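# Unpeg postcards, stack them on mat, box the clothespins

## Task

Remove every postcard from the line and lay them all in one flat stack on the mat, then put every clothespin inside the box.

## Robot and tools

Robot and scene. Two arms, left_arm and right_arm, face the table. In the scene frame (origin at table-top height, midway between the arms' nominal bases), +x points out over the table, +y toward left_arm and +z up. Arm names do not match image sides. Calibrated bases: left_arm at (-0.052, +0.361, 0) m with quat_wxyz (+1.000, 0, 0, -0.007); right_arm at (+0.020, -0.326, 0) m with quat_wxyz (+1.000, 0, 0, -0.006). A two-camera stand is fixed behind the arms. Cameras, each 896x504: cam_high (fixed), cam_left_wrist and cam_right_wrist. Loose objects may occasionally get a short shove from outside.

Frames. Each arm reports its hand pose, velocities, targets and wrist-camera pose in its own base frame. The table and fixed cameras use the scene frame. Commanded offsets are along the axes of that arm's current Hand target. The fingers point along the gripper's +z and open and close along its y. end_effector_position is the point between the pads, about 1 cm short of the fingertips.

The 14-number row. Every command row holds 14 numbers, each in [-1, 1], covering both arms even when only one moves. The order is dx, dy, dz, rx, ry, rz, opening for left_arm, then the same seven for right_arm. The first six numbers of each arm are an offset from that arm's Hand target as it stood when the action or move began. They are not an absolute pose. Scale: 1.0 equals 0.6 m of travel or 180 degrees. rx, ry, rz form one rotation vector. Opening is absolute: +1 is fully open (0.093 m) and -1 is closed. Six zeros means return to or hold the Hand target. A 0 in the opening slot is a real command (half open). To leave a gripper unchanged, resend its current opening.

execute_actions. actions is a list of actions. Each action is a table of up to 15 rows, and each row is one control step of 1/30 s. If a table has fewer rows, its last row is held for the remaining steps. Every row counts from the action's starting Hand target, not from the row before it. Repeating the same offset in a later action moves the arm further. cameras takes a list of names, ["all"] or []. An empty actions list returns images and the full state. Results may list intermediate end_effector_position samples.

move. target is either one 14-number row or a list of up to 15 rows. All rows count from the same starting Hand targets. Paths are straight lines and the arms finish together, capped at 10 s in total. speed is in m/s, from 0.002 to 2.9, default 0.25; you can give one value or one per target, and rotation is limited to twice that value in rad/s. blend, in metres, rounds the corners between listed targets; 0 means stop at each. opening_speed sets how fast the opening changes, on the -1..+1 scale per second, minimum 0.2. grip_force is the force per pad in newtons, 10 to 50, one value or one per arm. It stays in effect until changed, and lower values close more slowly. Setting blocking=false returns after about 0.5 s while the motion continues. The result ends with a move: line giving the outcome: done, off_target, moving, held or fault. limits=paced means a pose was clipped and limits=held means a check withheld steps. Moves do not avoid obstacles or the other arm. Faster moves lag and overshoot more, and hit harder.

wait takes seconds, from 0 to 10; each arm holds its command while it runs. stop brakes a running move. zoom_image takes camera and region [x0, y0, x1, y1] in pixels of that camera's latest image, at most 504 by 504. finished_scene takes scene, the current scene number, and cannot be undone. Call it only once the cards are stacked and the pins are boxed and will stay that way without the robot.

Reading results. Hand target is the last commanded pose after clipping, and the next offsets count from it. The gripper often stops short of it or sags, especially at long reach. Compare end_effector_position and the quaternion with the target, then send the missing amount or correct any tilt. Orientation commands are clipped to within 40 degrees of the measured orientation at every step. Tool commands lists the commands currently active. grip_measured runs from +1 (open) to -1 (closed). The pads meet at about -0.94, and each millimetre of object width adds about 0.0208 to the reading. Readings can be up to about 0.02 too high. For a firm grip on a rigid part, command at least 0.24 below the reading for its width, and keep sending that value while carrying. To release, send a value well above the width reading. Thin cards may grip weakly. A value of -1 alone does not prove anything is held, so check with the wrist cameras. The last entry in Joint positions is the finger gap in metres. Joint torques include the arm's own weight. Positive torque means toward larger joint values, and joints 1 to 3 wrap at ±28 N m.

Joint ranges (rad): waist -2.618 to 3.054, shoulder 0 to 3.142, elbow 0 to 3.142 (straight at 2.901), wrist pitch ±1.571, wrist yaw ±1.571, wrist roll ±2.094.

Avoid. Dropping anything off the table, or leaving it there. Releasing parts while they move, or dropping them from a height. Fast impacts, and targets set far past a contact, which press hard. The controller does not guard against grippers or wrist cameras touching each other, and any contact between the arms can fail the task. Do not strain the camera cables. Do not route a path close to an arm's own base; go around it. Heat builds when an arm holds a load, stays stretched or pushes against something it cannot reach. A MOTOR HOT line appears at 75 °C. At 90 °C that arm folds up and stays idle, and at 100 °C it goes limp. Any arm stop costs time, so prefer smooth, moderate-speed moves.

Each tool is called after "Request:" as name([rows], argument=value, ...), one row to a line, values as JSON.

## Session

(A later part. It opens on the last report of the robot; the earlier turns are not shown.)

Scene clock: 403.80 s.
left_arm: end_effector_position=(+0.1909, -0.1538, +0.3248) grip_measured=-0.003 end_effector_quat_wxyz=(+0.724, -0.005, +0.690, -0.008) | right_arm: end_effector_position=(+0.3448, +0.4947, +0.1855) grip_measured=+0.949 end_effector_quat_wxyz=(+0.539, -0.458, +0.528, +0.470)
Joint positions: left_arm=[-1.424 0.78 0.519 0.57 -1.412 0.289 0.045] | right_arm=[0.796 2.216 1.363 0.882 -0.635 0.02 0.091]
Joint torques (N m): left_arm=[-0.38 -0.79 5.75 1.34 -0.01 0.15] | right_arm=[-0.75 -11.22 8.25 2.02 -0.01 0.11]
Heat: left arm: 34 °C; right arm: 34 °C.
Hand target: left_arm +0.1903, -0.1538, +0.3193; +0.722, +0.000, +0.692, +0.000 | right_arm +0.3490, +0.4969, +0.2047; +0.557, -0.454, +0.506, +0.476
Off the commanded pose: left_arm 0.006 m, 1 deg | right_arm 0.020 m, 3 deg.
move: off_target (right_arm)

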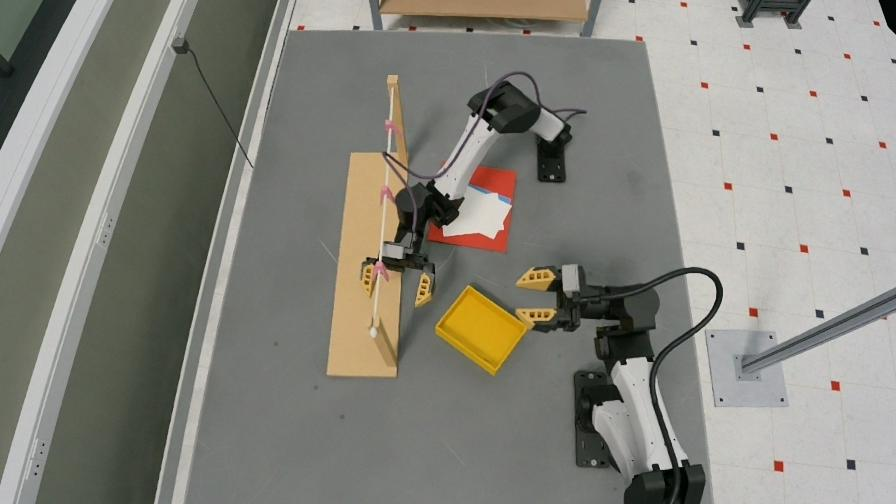

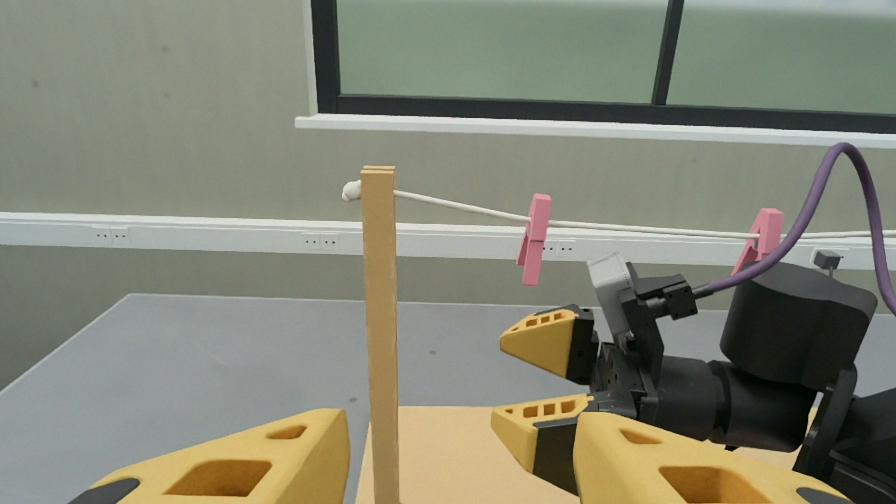

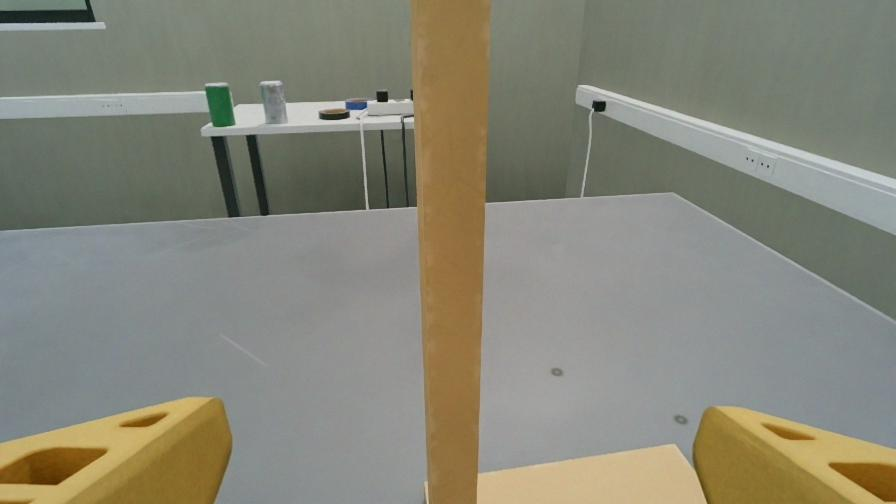

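Request:
move(target=[0,0,0,0,0,0,0,-0.125,0,-0.01,0,0,0,0.95], speed=0.1, cameras=["cam_left_wrist","cam_right_wrist","cam_high"])

Scene clock: 405.57 s.
left_arm: end_effector_position=(+0.1909, -0.1538, +0.3248) grip_measured=-0.003 end_effector_quat_wxyz=(+0.724, -0.005, +0.690, -0.008) | right_arm: end_effector_position=(+0.3461, +0.4891, +0.2355) grip_measured=+0.949 end_effector_quat_wxyz=(+0.527, -0.457, +0.541, +0.470)
Joint positions: left_arm=[-1.424 0.78 0.519 0.57 -1.412 0.289 0.045] | right_arm=[0.785 2.098 1.427 0.668 -0.646 0.024 0.091]
Joint torques (N m): left_arm=[-0.39 -0.79 5.76 1.35 -0.01 0.15] | right_arm=[-0.75 -15.3 8.59 1.98 -0.07 0.01]
Heat: left arm: 34 °C; right arm: 34 °C.
Hand target: left_arm +0.1903, -0.1538, +0.3193; +0.722, +0.000, +0.692, +0.000 | right_arm +0.3455, +0.4857, +0.2791; +0.557, -0.454, +0.506, +0.476
Off the commanded pose: left_arm 0.006 m, 1 deg | right_arm 0.044 m, 5 deg.
move: off_target (right_arm)

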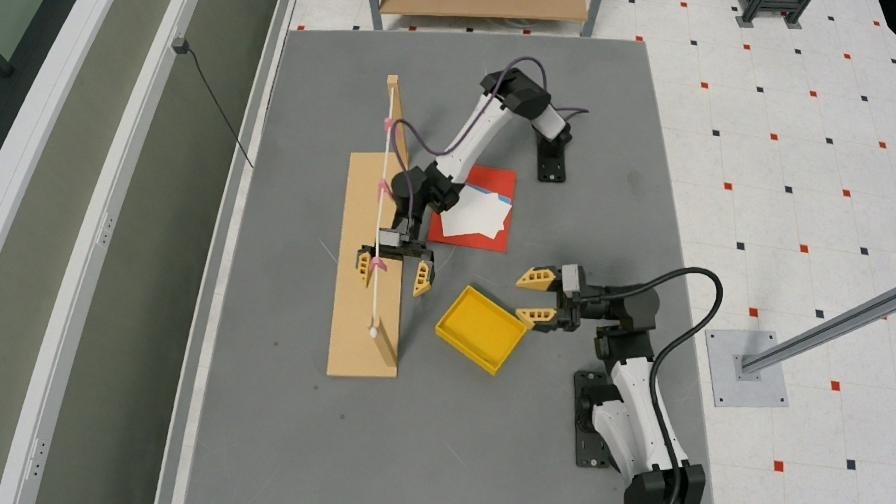

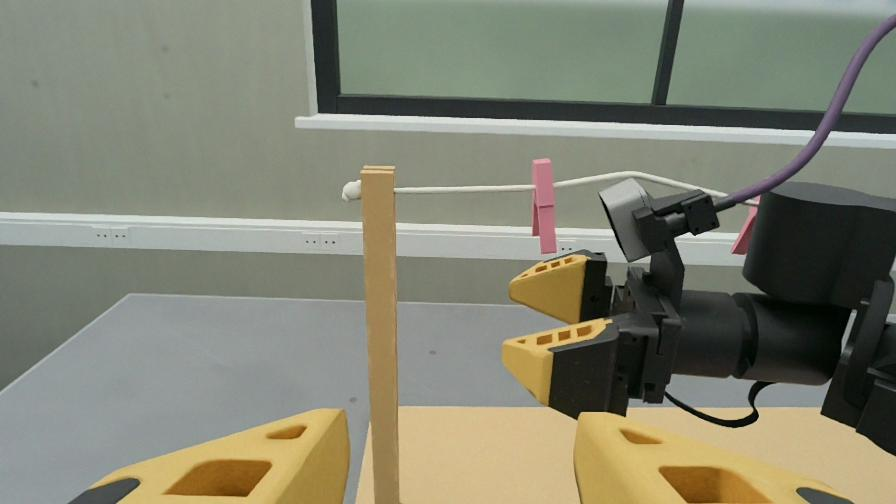

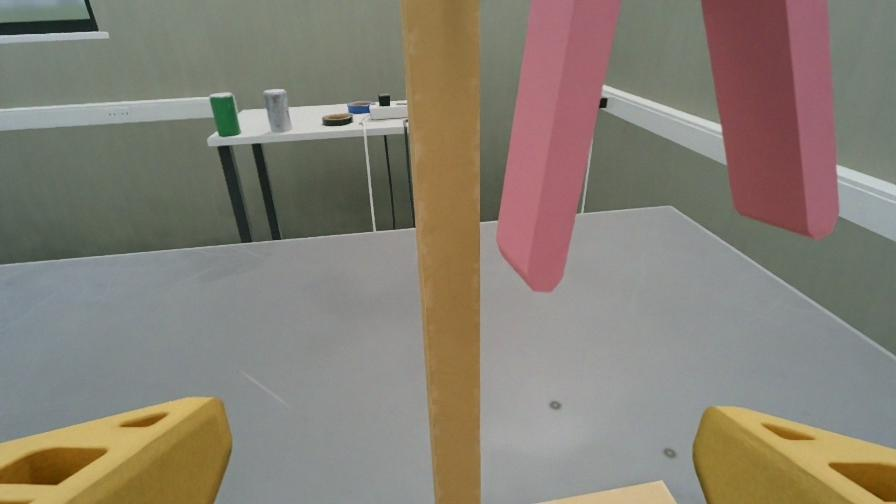

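Request:
move([
  [0,0,0,0,0,0,0,0.1328,0.0032,-0.01,0,0,0,0.95],
  [0,0,0,0,0,0,0,0.1177,-0.0208,0.004,0.122,0,0,0.95],
  [0,0,0,0,0,0,0,-0.0632,-0.0252,0.0178,0.122,0,0,0.95],
], speed=0.12, blend=[0.01,0.01,0], cameras=["cam_left_wrist","cam_right_wrist"])

Scene clock: 410.50 s.
left_arm: end_effector_position=(+0.1909, -0.1538, +0.3248) grip_measured=-0.003 end_effector_quat_wxyz=(+0.724, -0.005, +0.690, -0.008) | right_arm: end_effector_position=(+0.3639, +0.4934, +0.2733) grip_measured=+0.949 end_effector_quat_wxyz=(+0.601, -0.351, +0.620, +0.362)
Joint positions: left_arm=[-1.424 0.78 0.519 0.57 -1.412 0.289 0.045] | right_arm=[0.89 2.008 1.463 0.53 -0.167 0.024 0.091]
Joint torques (N m): left_arm=[-0.38 -0.8 5.75 1.34 0 0.15] | right_arm=[-0.12 -14.67 8.92 2.09 0.12 -0.05]
Motor temperatures (°C): left_arm=[22 24 32 34 20 20 20] | right_arm=[19 35 31 31 21 21 19]
Heat: left arm: 34 °C; right arm: 35 °C.
Hand target: left_arm +0.1903, -0.1538, +0.3193; +0.722, +0.000, +0.692, +0.000 | right_arm +0.3607, +0.4915, +0.3181; +0.634, -0.340, +0.588, +0.371
Off the commanded pose: left_arm 0.006 m, 1 deg | right_arm 0.045 m, 6 deg.
move: off_target (right_arm)
Images, in order (width x height): cam_left_wrist 896x504, cam_right_wrist 896x504.

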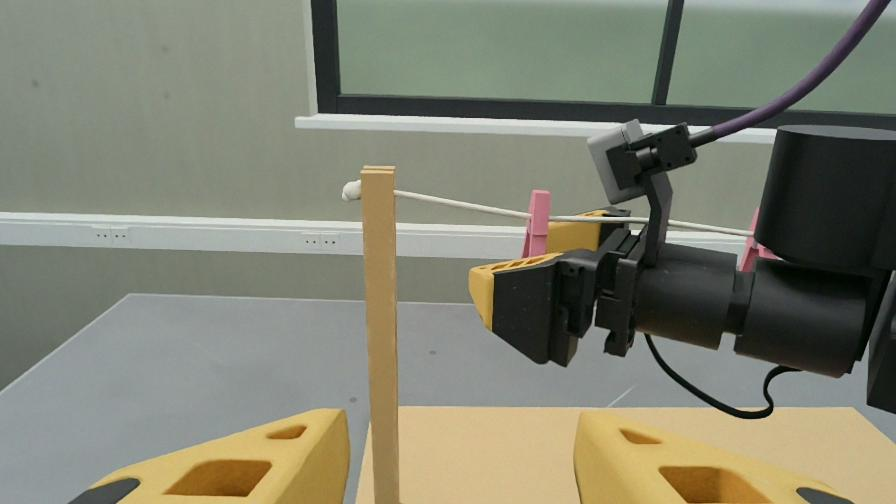

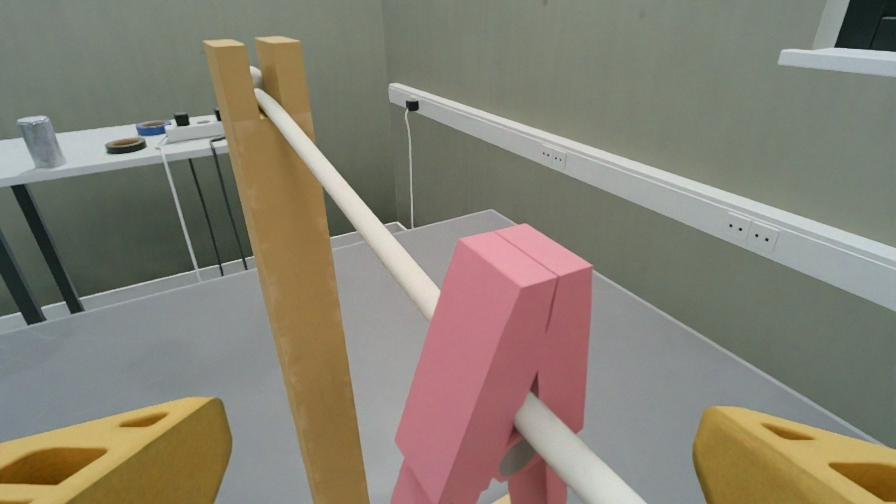

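Request:
move(target=[0,0,0,0,0,0,0,0.0067,-0.0105,-0.001,-0.122,0,0,0.95], speed=0.12, cameras=["cam_left_wrist","cam_right_wrist","cam_high"])

Scene clock: 413.17 s.
left_arm: end_effector_position=(+0.1909, -0.1538, +0.3248) grip_measured=-0.003 end_effector_quat_wxyz=(+0.724, -0.005, +0.690, -0.008) | right_arm: end_effector_position=(+0.3643, +0.4874, +0.2924) grip_measured=+0.949 end_effector_quat_wxyz=(+0.540, -0.455, +0.529, +0.471)
Joint positions: left_arm=[-1.424 0.78 0.519 0.57 -1.412 0.289 0.045] | right_arm=[0.756 2.079 1.602 0.511 -0.671 0.029 0.091]
Joint torques (N m): left_arm=[-0.38 -0.79 5.76 1.34 -0.01 0.14] | right_arm=[-0.68 -11.23 9.39 1.92 -0.04 0]
Heat: left arm: 34 °C; right arm: 35 °C.
Hand target: left_arm +0.1903, -0.1538, +0.3193; +0.722, +0.000, +0.692, +0.000 | right_arm +0.3661, +0.4880, +0.3139; +0.557, -0.454, +0.506, +0.476
Off the commanded pose: left_arm 0.006 m, 1 deg | right_arm 0.022 m, 3 deg.
move: off_target (right_arm)

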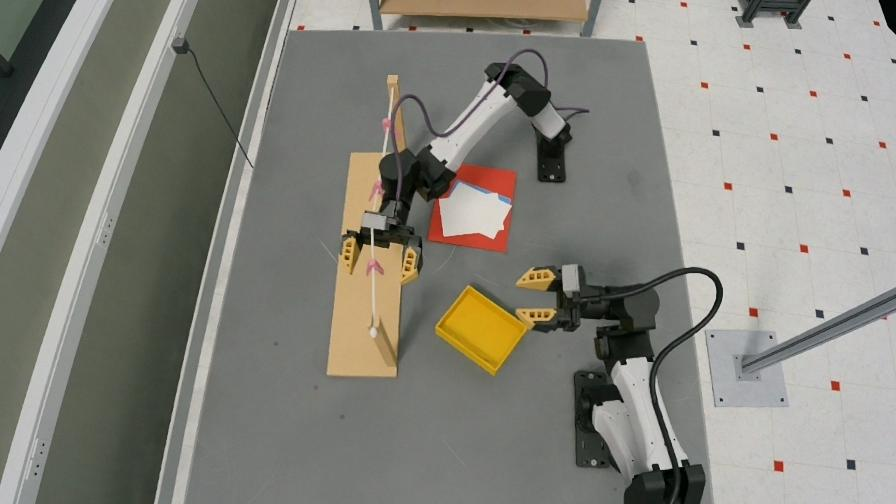

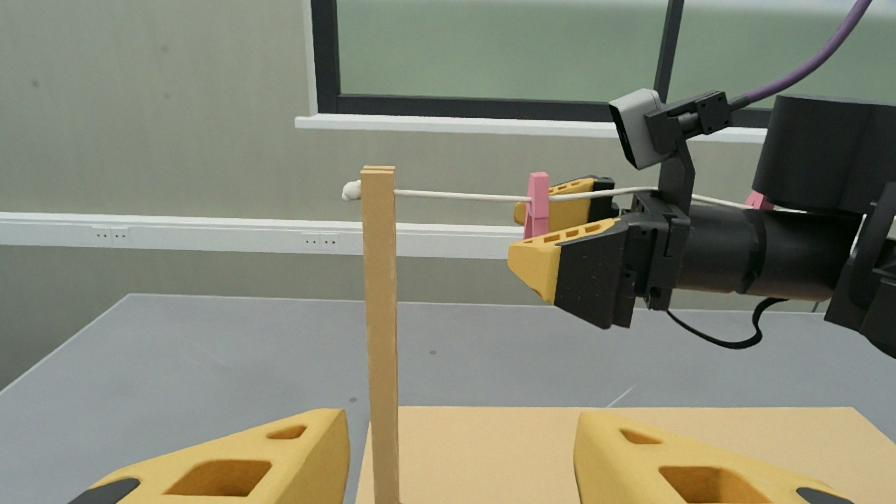

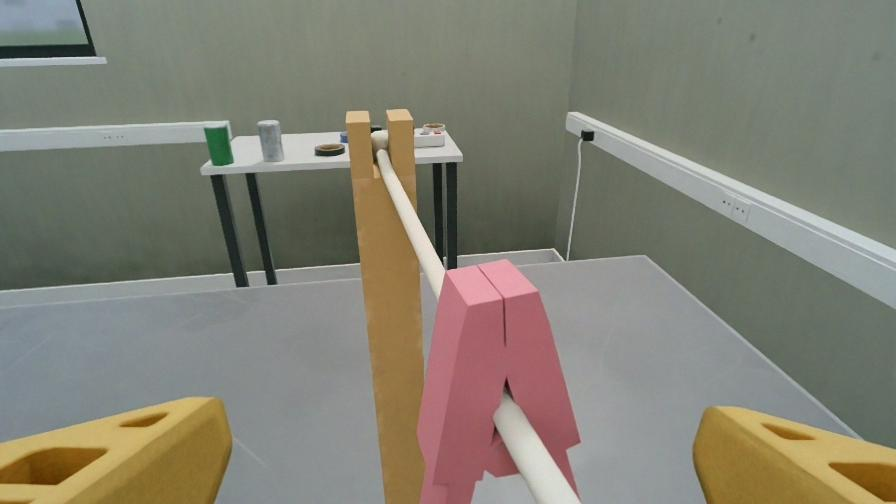

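Request:
move(target=[0,0,0,0,0,0,0,0.057,-0.009,0,0,0,0,0.95], speed=0.08, cameras=["cam_left_wrist","cam_right_wrist"])

Scene clock: 414.50 s.
left_arm: end_effector_position=(+0.1909, -0.1538, +0.3248) grip_measured=-0.003 end_effector_quat_wxyz=(+0.724, -0.005, +0.690, -0.008) | right_arm: end_effector_position=(+0.3711, +0.4928, +0.2755) grip_measured=+0.949 end_effector_quat_wxyz=(+0.549, -0.456, +0.517, +0.473)
Joint positions: left_arm=[-1.424 0.78 0.519 0.57 -1.412 0.289 0.045] | right_arm=[0.753 2.139 1.602 0.6 -0.681 0.029 0.091]
Joint torques (N m): left_arm=[-0.39 -0.8 5.76 1.35 0 0.14] | right_arm=[-0.81 -11.54 5.57 2.06 0 0.06]
Heat: left arm: 34 °C; right arm: 35 °C.
Hand target: left_arm +0.1903, -0.1538, +0.3193; +0.722, +0.000, +0.692, +0.000 | right_arm +0.3725, +0.4898, +0.2800; +0.557, -0.454, +0.506, +0.476
Off the commanded pose: left_arm 0.006 m, 1 deg | right_arm 0.006 m, 2 deg.
move: done
Images, in order (width x height): cam_left_wrist 896x504, cam_right_wrist 896x504.

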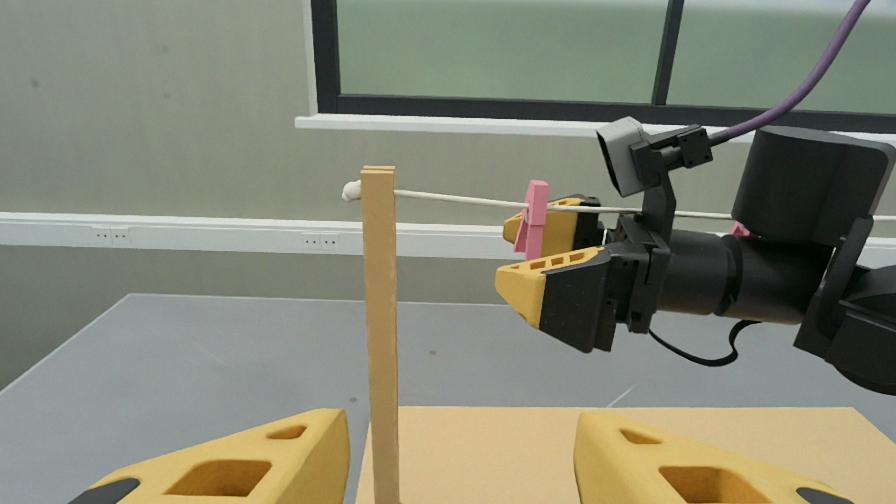

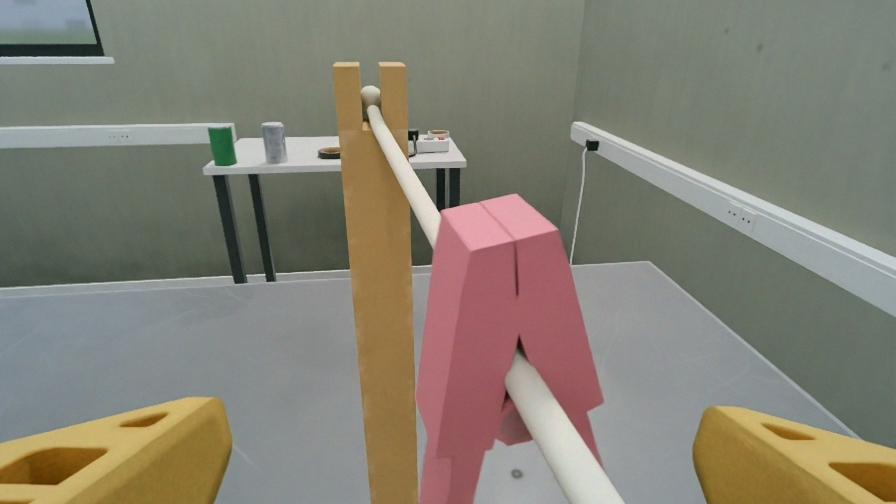

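Request:
move([
  [0,0,0,0,0,0,0,0,-0.004,0,0,0,0,-0.2],
  [0,0,0,0,0,0,0,0,-0.004,0,0,0,0,-1],
], speed=0.08, opening_speed=0.6, cameras=["cam_left_wrist","cam_right_wrist"])

Scene clock: 419.13 s.
left_arm: end_effector_position=(+0.1909, -0.1538, +0.3248) grip_measured=-0.003 end_effector_quat_wxyz=(+0.724, -0.005, +0.690, -0.008) | right_arm: end_effector_position=(+0.3727, +0.4919, +0.2731) grip_measured=-0.732 end_effector_quat_wxyz=(+0.547, -0.456, +0.518, +0.473)
Joint positions: left_arm=[-1.424 0.78 0.519 0.57 -1.412 0.289 0.045] | right_arm=[0.749 2.143 1.602 0.601 -0.685 0.029 0.01]
Joint torques (N m): left_arm=[-0.38 -0.79 5.75 1.35 0 0.15] | right_arm=[-0.96 -11.56 6.31 2.05 -0.03 0.08]
Heat: left arm: 33 °C; right arm: 35 °C.
Hand target: left_arm +0.1903, -0.1538, +0.3193; +0.722, +0.000, +0.692, +0.000 | right_arm +0.3750, +0.4894, +0.2800; +0.557, -0.454, +0.506, +0.476
Off the commanded pose: left_arm 0.006 m, 1 deg | right_arm 0.008 m, 2 deg.
move: done
Images, in order (width x height): cam_left_wrist 896x504, cam_right_wrist 896x504.

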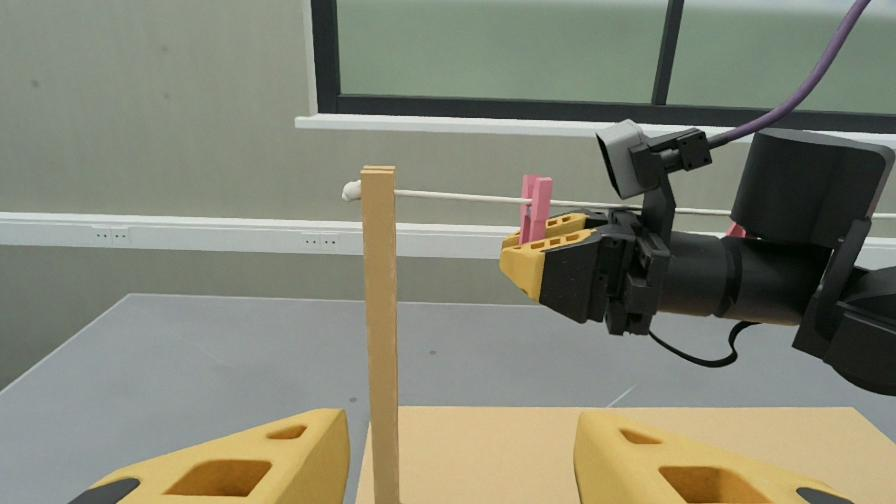

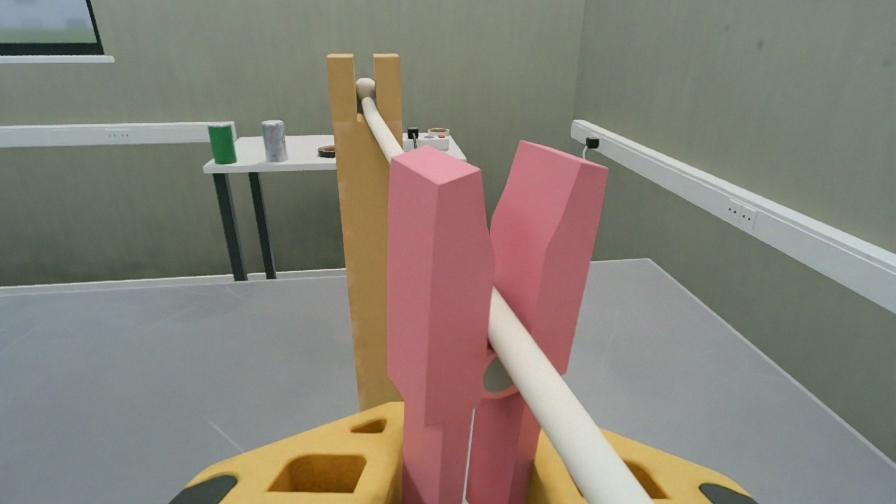

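Request:
move([
  [0,0,0,0,0,0,0,0,0,0,0.122,0,0,-1],
  [0,0,0,0,0,0,0,0.1494,0.0036,-0.0114,0.122,0,0,-1],
], speed=0.1, cameras=["all"])

Scene clock: 423.67 s.
left_arm: end_effector_position=(+0.1909, -0.1538, +0.3248) grip_measured=-0.003 end_effector_quat_wxyz=(+0.724, -0.005, +0.690, -0.008) | right_arm: end_effector_position=(+0.3756, +0.4896, +0.1794) grip_measured=-0.751 end_effector_quat_wxyz=(+0.617, -0.343, +0.604, +0.369)
Joint positions: left_arm=[-1.424 0.78 0.519 0.57 -1.412 0.289 0.045] | right_arm=[0.864 2.21 1.312 0.935 -0.191 0.029 0.009]
Joint torques (N m): left_arm=[-0.38 -0.79 5.76 1.34 -0.01 0.15] | right_arm=[-0.09 -11.58 5.19 2.23 0.08 -0.08]
Heat: left arm: 33 °C; right arm: 35 °C.
Hand target: left_arm +0.1903, -0.1538, +0.3193; +0.722, +0.000, +0.692, +0.000 | right_arm +0.3748, +0.4895, +0.1901; +0.634, -0.340, +0.588, +0.371
Off the commanded pose: left_arm 0.006 m, 1 deg | right_arm 0.011 m, 3 deg.
move: off_target (right_arm)

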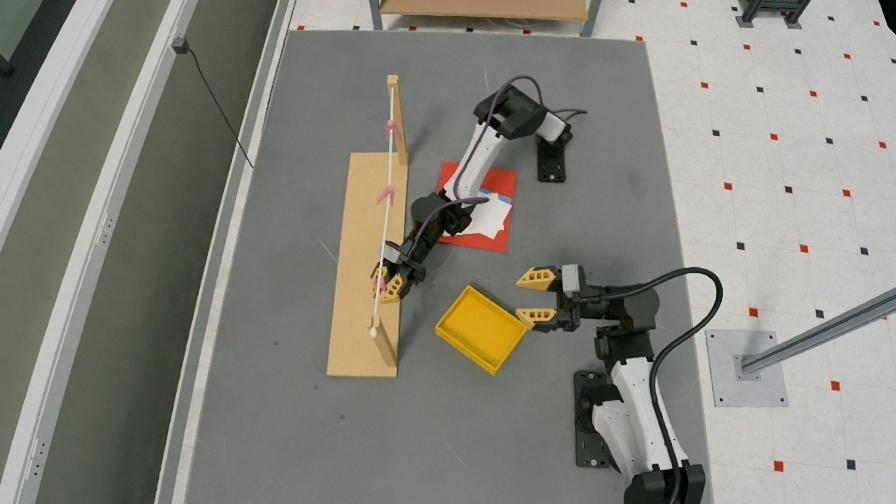

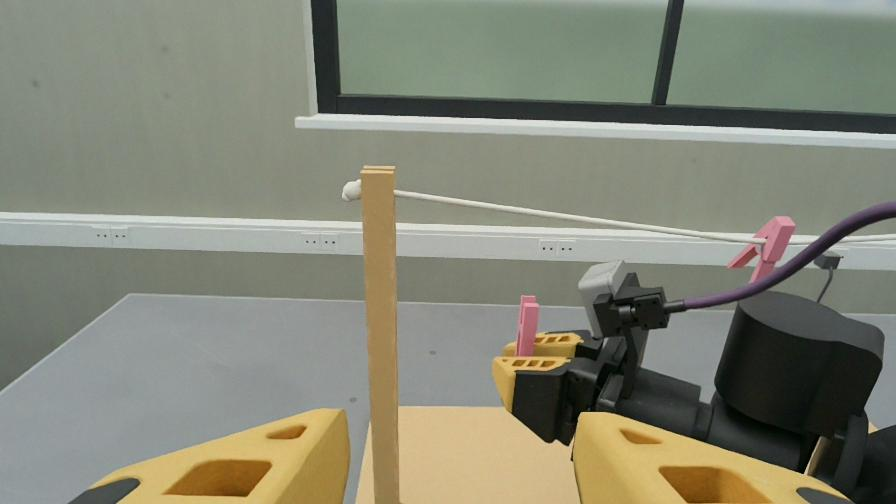

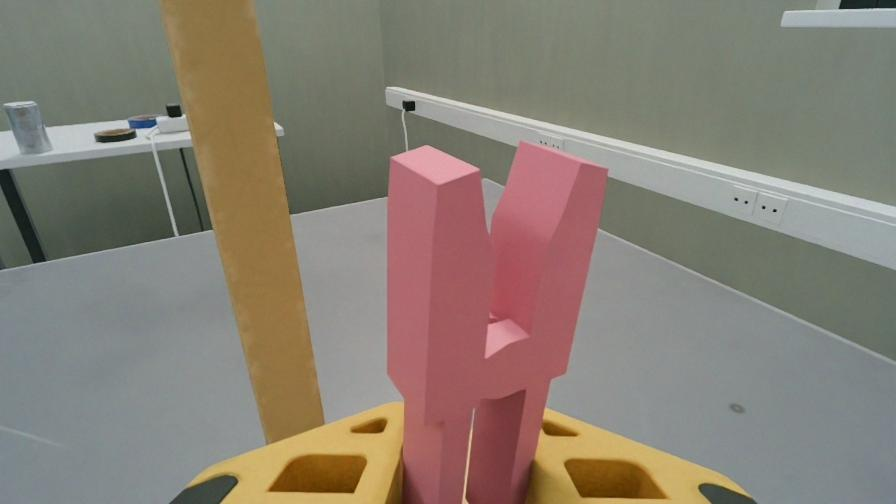

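Request:
move([
  [-0.017,0.257,0.233,0,0,0,0,0,0.17,-0.15,0,0,0,-1],
  [-0.017,0.257,0.233,0,0,0,0,0.0,0.25,-0.2,0,0.12,0,-1],
], speed=0.22, blend=[0.03,0], cameras=["all"])

Scene clock: 427.40 s.
left_arm: end_effector_position=(+0.3278, +0.0005, +0.3144) grip_measured=-0.003 end_effector_quat_wxyz=(+0.703, +0.001, +0.711, +0.004) | right_arm: end_effector_position=(+0.1824, +0.4522, +0.1462) grip_measured=-0.751 end_effector_quat_wxyz=(+0.485, -0.427, +0.711, +0.276)
Joint positions: left_arm=[-0.002 0.788 0.613 0.164 -0.007 0.007 0.045] | right_arm=[1.248 1.699 0.882 0.423 0.176 0.048 0.009]
Joint torques (N m): left_arm=[0.54 -1.01 10.37 2.61 -0.01 0.08] | right_arm=[0.1 -11.28 8.36 2.07 0.11 0.12]
Heat: left arm: 34 °C; right arm: 35 °C.
Hand target: left_arm +0.3294, +0.0004, +0.3357; +0.722, +0.000, +0.692, +0.000 | right_arm +0.1853, +0.4595, +0.1816; +0.512, -0.403, +0.696, +0.301
Off the commanded pose: left_arm 0.021 m, 3 deg | right_arm 0.036 m, 5 deg.
move: off_target (left_arm, right_arm)

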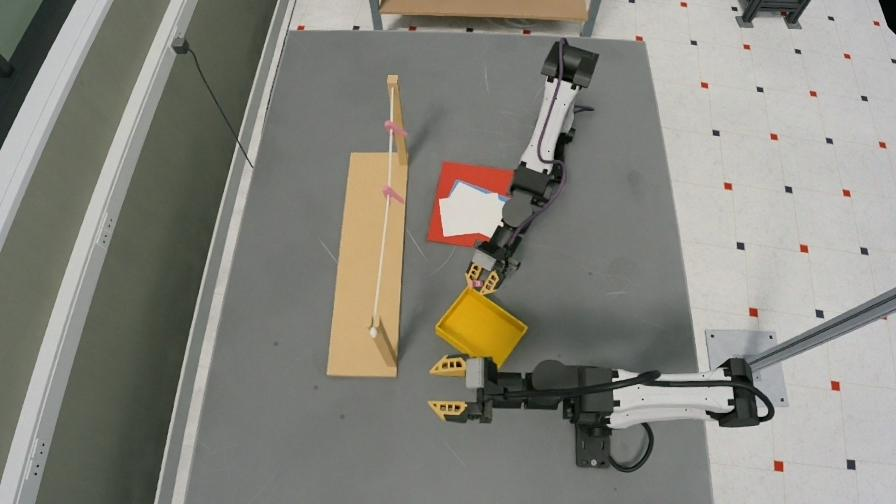

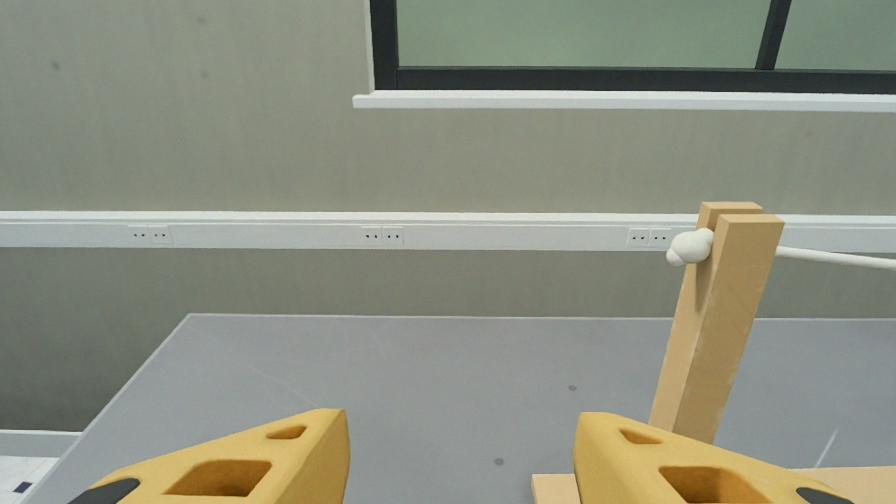

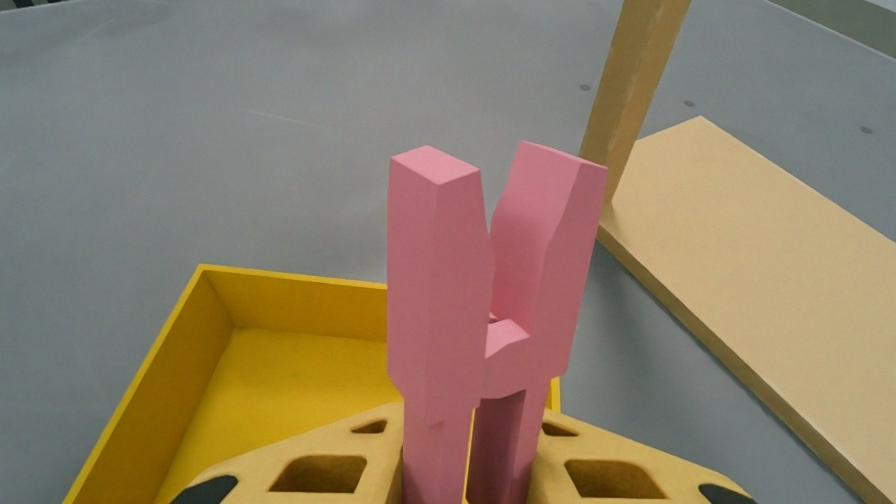

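Request:
move([
  [0,0,0,0,0,0,0,0.0633,0.085,0.0795,0,0.117,0,-1],
  [0,0,0,0,0,0,0,0.1773,0.085,0.1145,0,0.117,0,-1],
], speed=[0.2,0.12], blend=[0.02,0], cameras=["cam_high","cam_right_wrist"])

Scene clock: 431.80 s.
left_arm: end_effector_position=(+0.3278, +0.0005, +0.3144) grip_measured=-0.003 end_effector_quat_wxyz=(+0.703, +0.001, +0.711, +0.004) | right_arm: end_effector_position=(+0.1572, +0.5108, +0.0564) grip_measured=-0.751 end_effector_quat_wxyz=(+0.366, -0.461, +0.780, +0.213)
Joint positions: left_arm=[-0.002 0.788 0.613 0.164 -0.007 0.007 0.045] | right_arm=[1.339 2.045 1.238 0.09 0.212 0.175 0.009]
Joint torques (N m): left_arm=[0.53 -1.02 10.36 2.6 -0.01 0.07] | right_arm=[0.05 -10.06 4.94 1.92 0.3 0.1]
Heat: left arm: 35 °C; right arm: 35 °C.
Hand target: left_arm +0.3294, +0.0004, +0.3357; +0.722, +0.000, +0.692, +0.000 | right_arm +0.1573, +0.5149, +0.0599; +0.376, -0.451, +0.778, +0.222
Off the commanded pose: left_arm 0.021 m, 3 deg | right_arm 0.006 m, 2 deg.
move: off_target (left_arm)
Images, in order (width x height): cam_high 896x504, cam_right_wrist 896x504.

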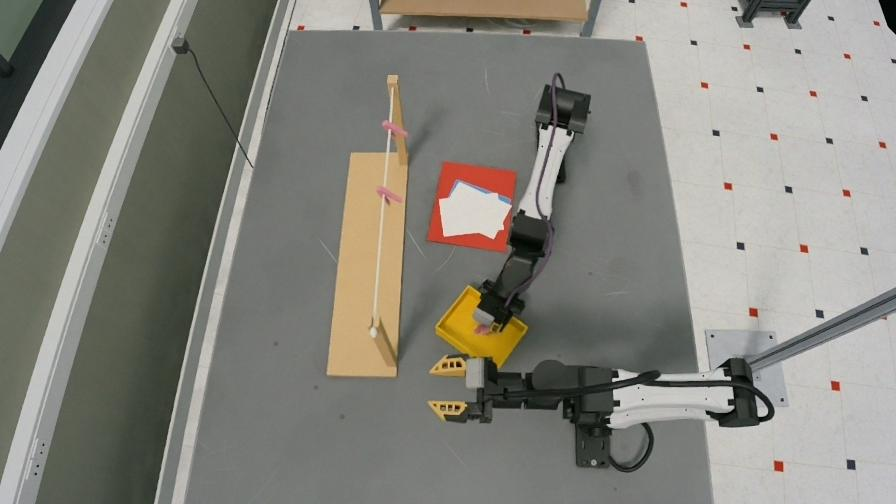

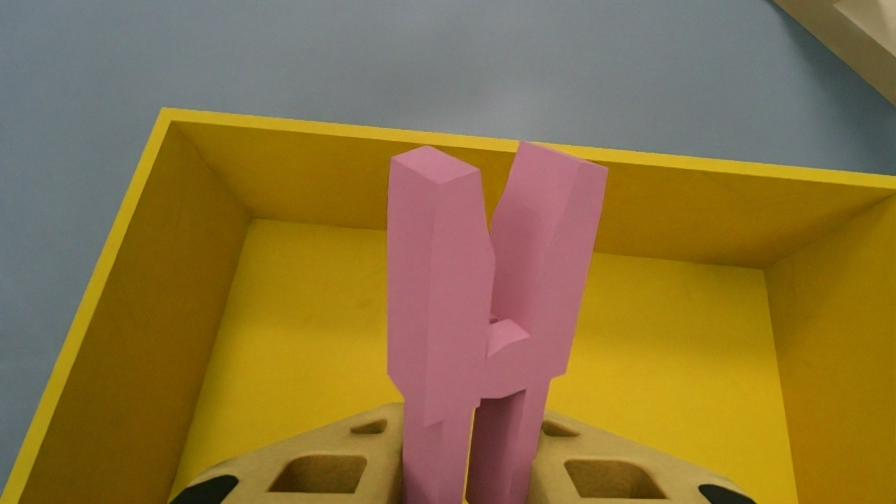

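Request:
move([
  [0,0,0,0,0,0,0,0.0196,0,0.0154,0,0,0,-1],
  [0,0,0,0,0,0,0,0.0196,0,0.0154,0,0,0,0.3],
  [0,0,0,0,0,0,0,-0.15,0,-0.15,0,0,0,0.3],
], speed=[0.1,0.1,0.2], opening_speed=1.5, cameras=["cam_high","cam_right_wrist"])

Scene clock: 435.80 s.
left_arm: end_effector_position=(+0.3278, +0.0005, +0.3144) grip_measured=-0.003 end_effector_quat_wxyz=(+0.703, +0.001, +0.711, +0.004) | right_arm: end_effector_position=(+0.1504, +0.4949, +0.1580) grip_measured=+0.299 end_effector_quat_wxyz=(+0.354, -0.466, +0.786, +0.201)
Joint positions: left_arm=[-0.002 0.788 0.613 0.164 -0.007 0.007 0.045] | right_arm=[1.346 1.856 1.434 -0.333 0.218 0.181 0.06]
Joint torques (N m): left_arm=[0.53 -1.02 10.37 2.6 -0.01 0.08] | right_arm=[0.34 -12.11 8.58 1.65 0.29 0.11]
Heat: left arm: 35 °C; right arm: 35 °C.
Hand target: left_arm +0.3294, +0.0004, +0.3357; +0.722, +0.000, +0.692, +0.000 | right_arm +0.1505, +0.5013, +0.1863; +0.376, -0.451, +0.778, +0.222
Off the commanded pose: left_arm 0.021 m, 3 deg | right_arm 0.029 m, 4 deg.
move: off_target (left_arm, right_arm); target 2's new opening was sent with right_arm's hand 0.011 m and 1 deg from that target
Images, in order (width x height): cam_high 896x504, cam_right_wrist 896x504.

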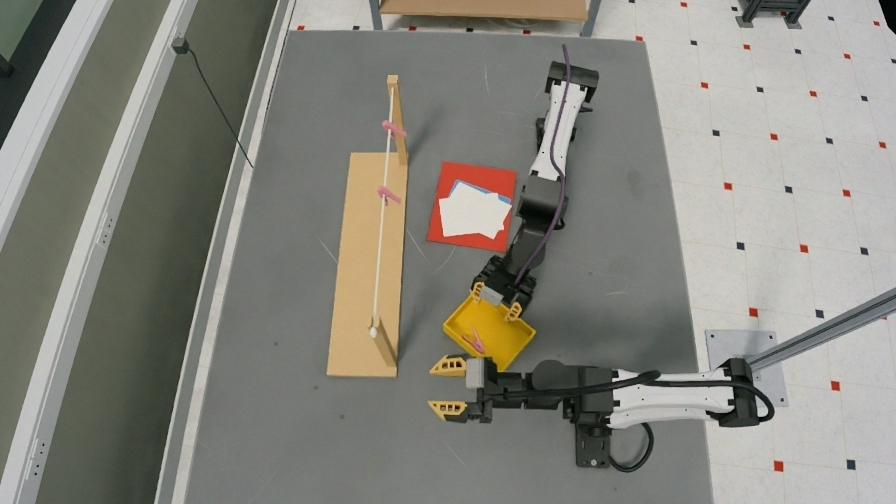

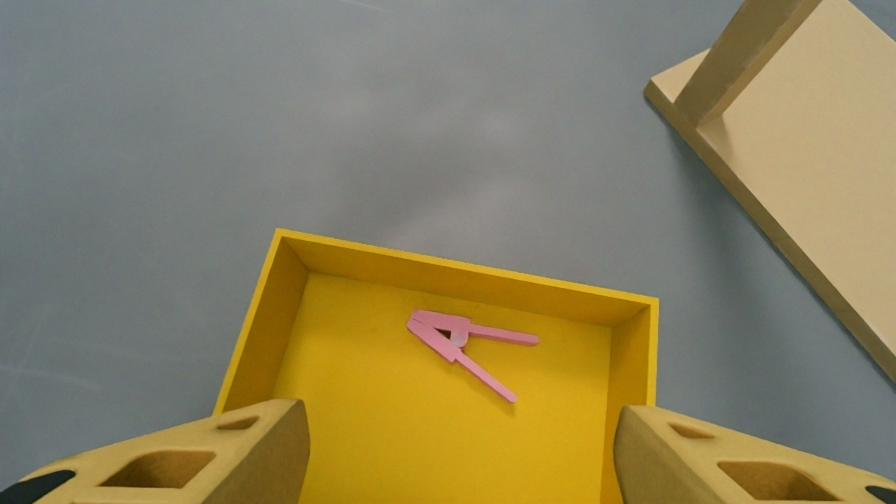

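Request:
move([
  [0,0,0,0,0,0,0,0.061,-0.3573,-0.1082,0,-0.236,0,0.95],
  [0,0,0,0,0,0,0,0.0383,-0.454,-0.0853,0,-0.236,0,0.95],
], speed=0.2, blend=[0.03,0], cameras=["cam_high","cam_right_wrist"])

Scene clock: 439.67 s.
left_arm: end_effector_position=(+0.3278, +0.0005, +0.3144) grip_measured=-0.003 end_effector_quat_wxyz=(+0.703, +0.001, +0.711, +0.004) | right_arm: end_effector_position=(+0.3581, +0.3144, +0.1763) grip_measured=+0.949 end_effector_quat_wxyz=(+0.610, -0.342, +0.618, +0.360)
Joint positions: left_arm=[-0.002 0.788 0.613 0.164 -0.007 0.007 0.045] | right_arm=[0.556 1.821 0.705 1.12 -0.483 0.028 0.091]
Joint torques (N m): left_arm=[0.53 -0.99 10.36 2.61 -0.01 0.07] | right_arm=[-0.14 -7.27 7.04 2.33 -0.02 0.1]
Heat: left arm: 36 °C; right arm: 34 °C.
Hand target: left_arm +0.3294, +0.0004, +0.3357; +0.722, +0.000, +0.692, +0.000 | right_arm +0.3606, +0.3195, +0.1983; +0.633, -0.340, +0.589, +0.371
Off the commanded pose: left_arm 0.021 m, 3 deg | right_arm 0.023 m, 4 deg.
move: off_target (left_arm, right_arm)
Images, in order (width x height): cam_high 896x504, cam_right_wrist 896x504.

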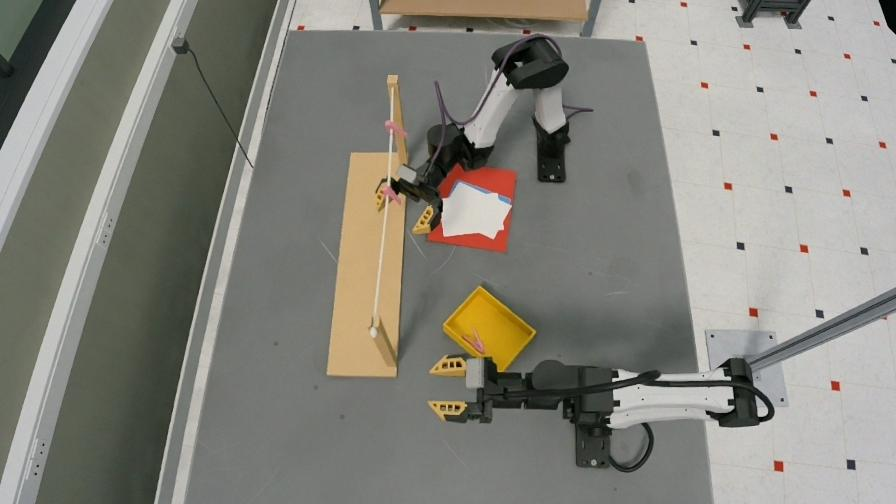

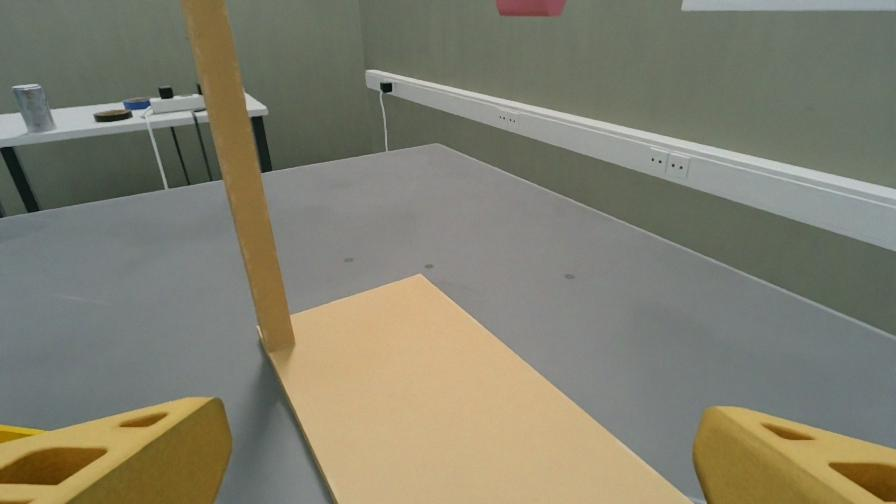

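Request:
move(target=[0,0,0,0,0,0,0,-0.12,0,0.0,0,0,0,0.95], speed=0.1, cameras=["cam_high","cam_right_wrist"])

Scene clock: 441.33 s.
left_arm: end_effector_position=(+0.3278, +0.0005, +0.3144) grip_measured=-0.003 end_effector_quat_wxyz=(+0.703, +0.001, +0.711, +0.004) | right_arm: end_effector_position=(+0.3573, +0.3158, +0.2403) grip_measured=+0.949 end_effector_quat_wxyz=(+0.609, -0.343, +0.615, +0.365)
Joint positions: left_arm=[-0.002 0.788 0.613 0.164 -0.007 0.007 0.045] | right_arm=[0.556 1.636 0.813 0.833 -0.494 0.035 0.091]
Joint torques (N m): left_arm=[0.51 -1.01 10.36 2.61 -0.01 0.07] | right_arm=[-0.68 -9.66 8.06 1.96 -0.02 0.11]
Heat: left arm: 36 °C; right arm: 34 °C.
Hand target: left_arm +0.3294, +0.0004, +0.3357; +0.722, +0.000, +0.692, +0.000 | right_arm +0.3582, +0.3146, +0.2700; +0.633, -0.340, +0.589, +0.371
Off the commanded pose: left_arm 0.021 m, 3 deg | right_arm 0.030 m, 4 deg.
move: off_target (left_arm, right_arm)
Images, in order (width x height): cam_high 896x504, cam_right_wrist 896x504.

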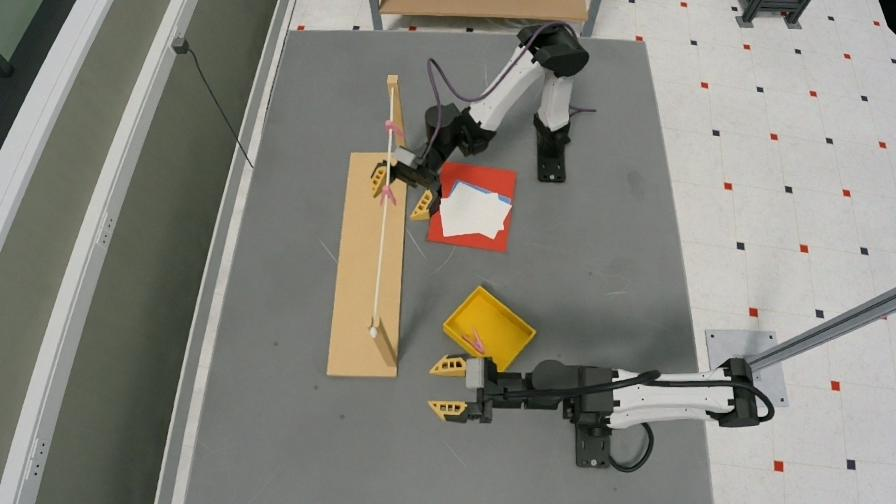

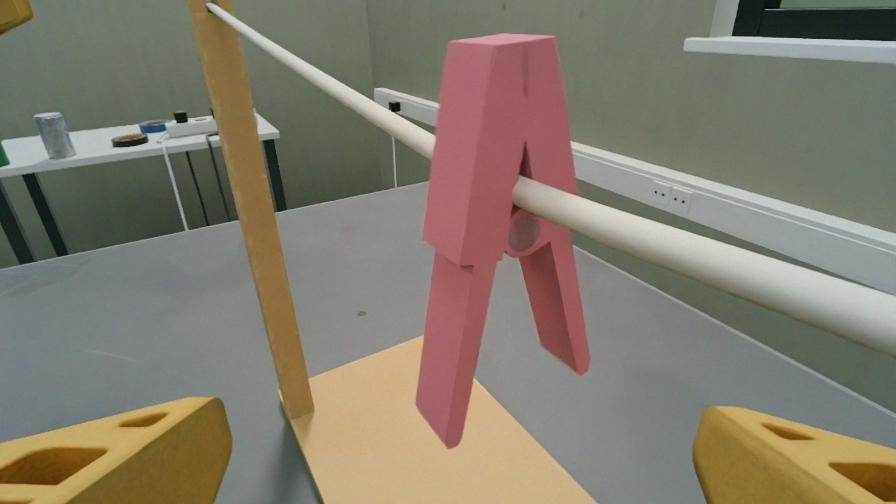

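Request:
move([
  [0,0,0,0,0,0,0,-0.0449,0,0.0035,0,0,0,0.95],
  [0,0,0,0,0,0,0,-0.0445,-0.0053,0.0083,-0.122,0,0,0.95],
], speed=0.1, cameras=["cam_high","cam_right_wrist"])

Scene clock: 445.60 s.
left_arm: end_effector_position=(+0.3278, +0.0005, +0.3144) grip_measured=-0.003 end_effector_quat_wxyz=(+0.703, +0.001, +0.711, +0.004) | right_arm: end_effector_position=(+0.3592, +0.3154, +0.2782) grip_measured=+0.949 end_effector_quat_wxyz=(+0.536, -0.447, +0.531, +0.480)
Joint positions: left_arm=[-0.002 0.788 0.613 0.164 -0.007 0.007 0.045] | right_arm=[0.417 1.741 1.065 0.743 -1.012 0.087 0.091]
Joint torques (N m): left_arm=[0.53 -0.99 10.35 2.61 -0.01 0.08] | right_arm=[-0.68 -7.73 8.69 1.91 0.01 0.08]
Heat: left arm: 36 °C; right arm: 34 °C.
Hand target: left_arm +0.3294, +0.0004, +0.3357; +0.722, +0.000, +0.692, +0.000 | right_arm +0.3626, +0.3155, +0.2970; +0.556, -0.454, +0.507, +0.476
Off the commanded pose: left_arm 0.021 m, 3 deg | right_arm 0.019 m, 4 deg.
move: off_target (left_arm, right_arm)
Images, in order (width x height): cam_high 896x504, cam_right_wrist 896x504.

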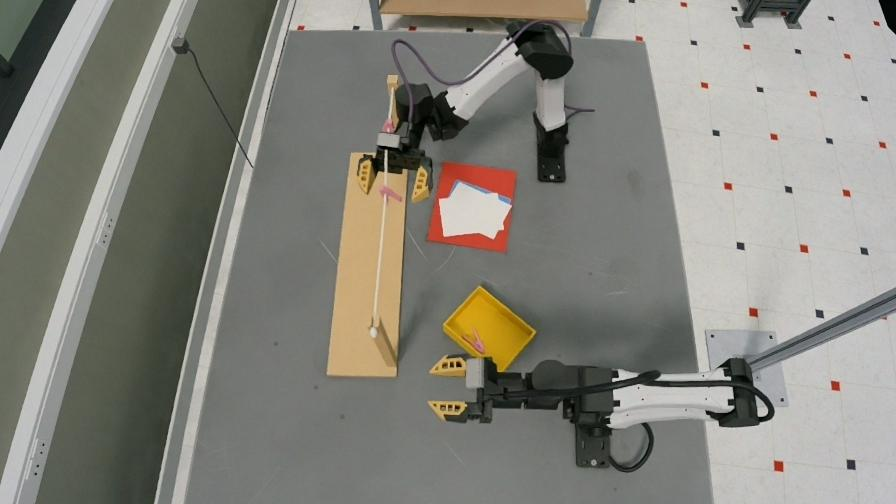

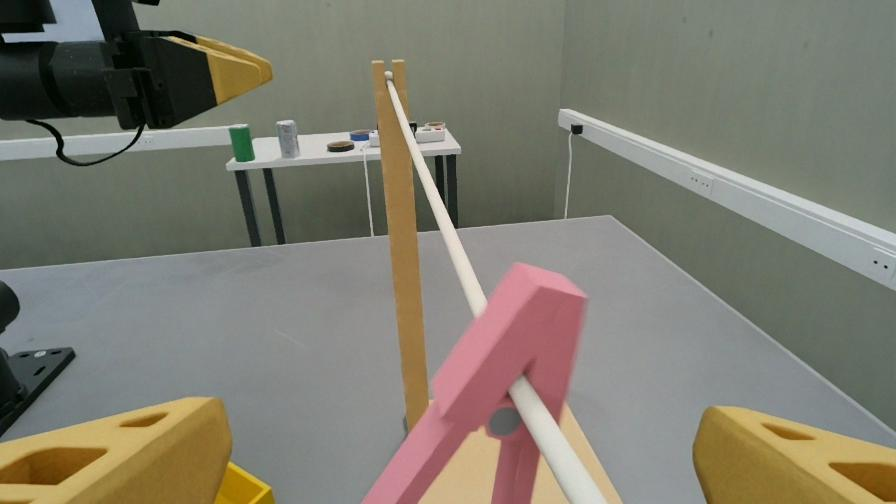

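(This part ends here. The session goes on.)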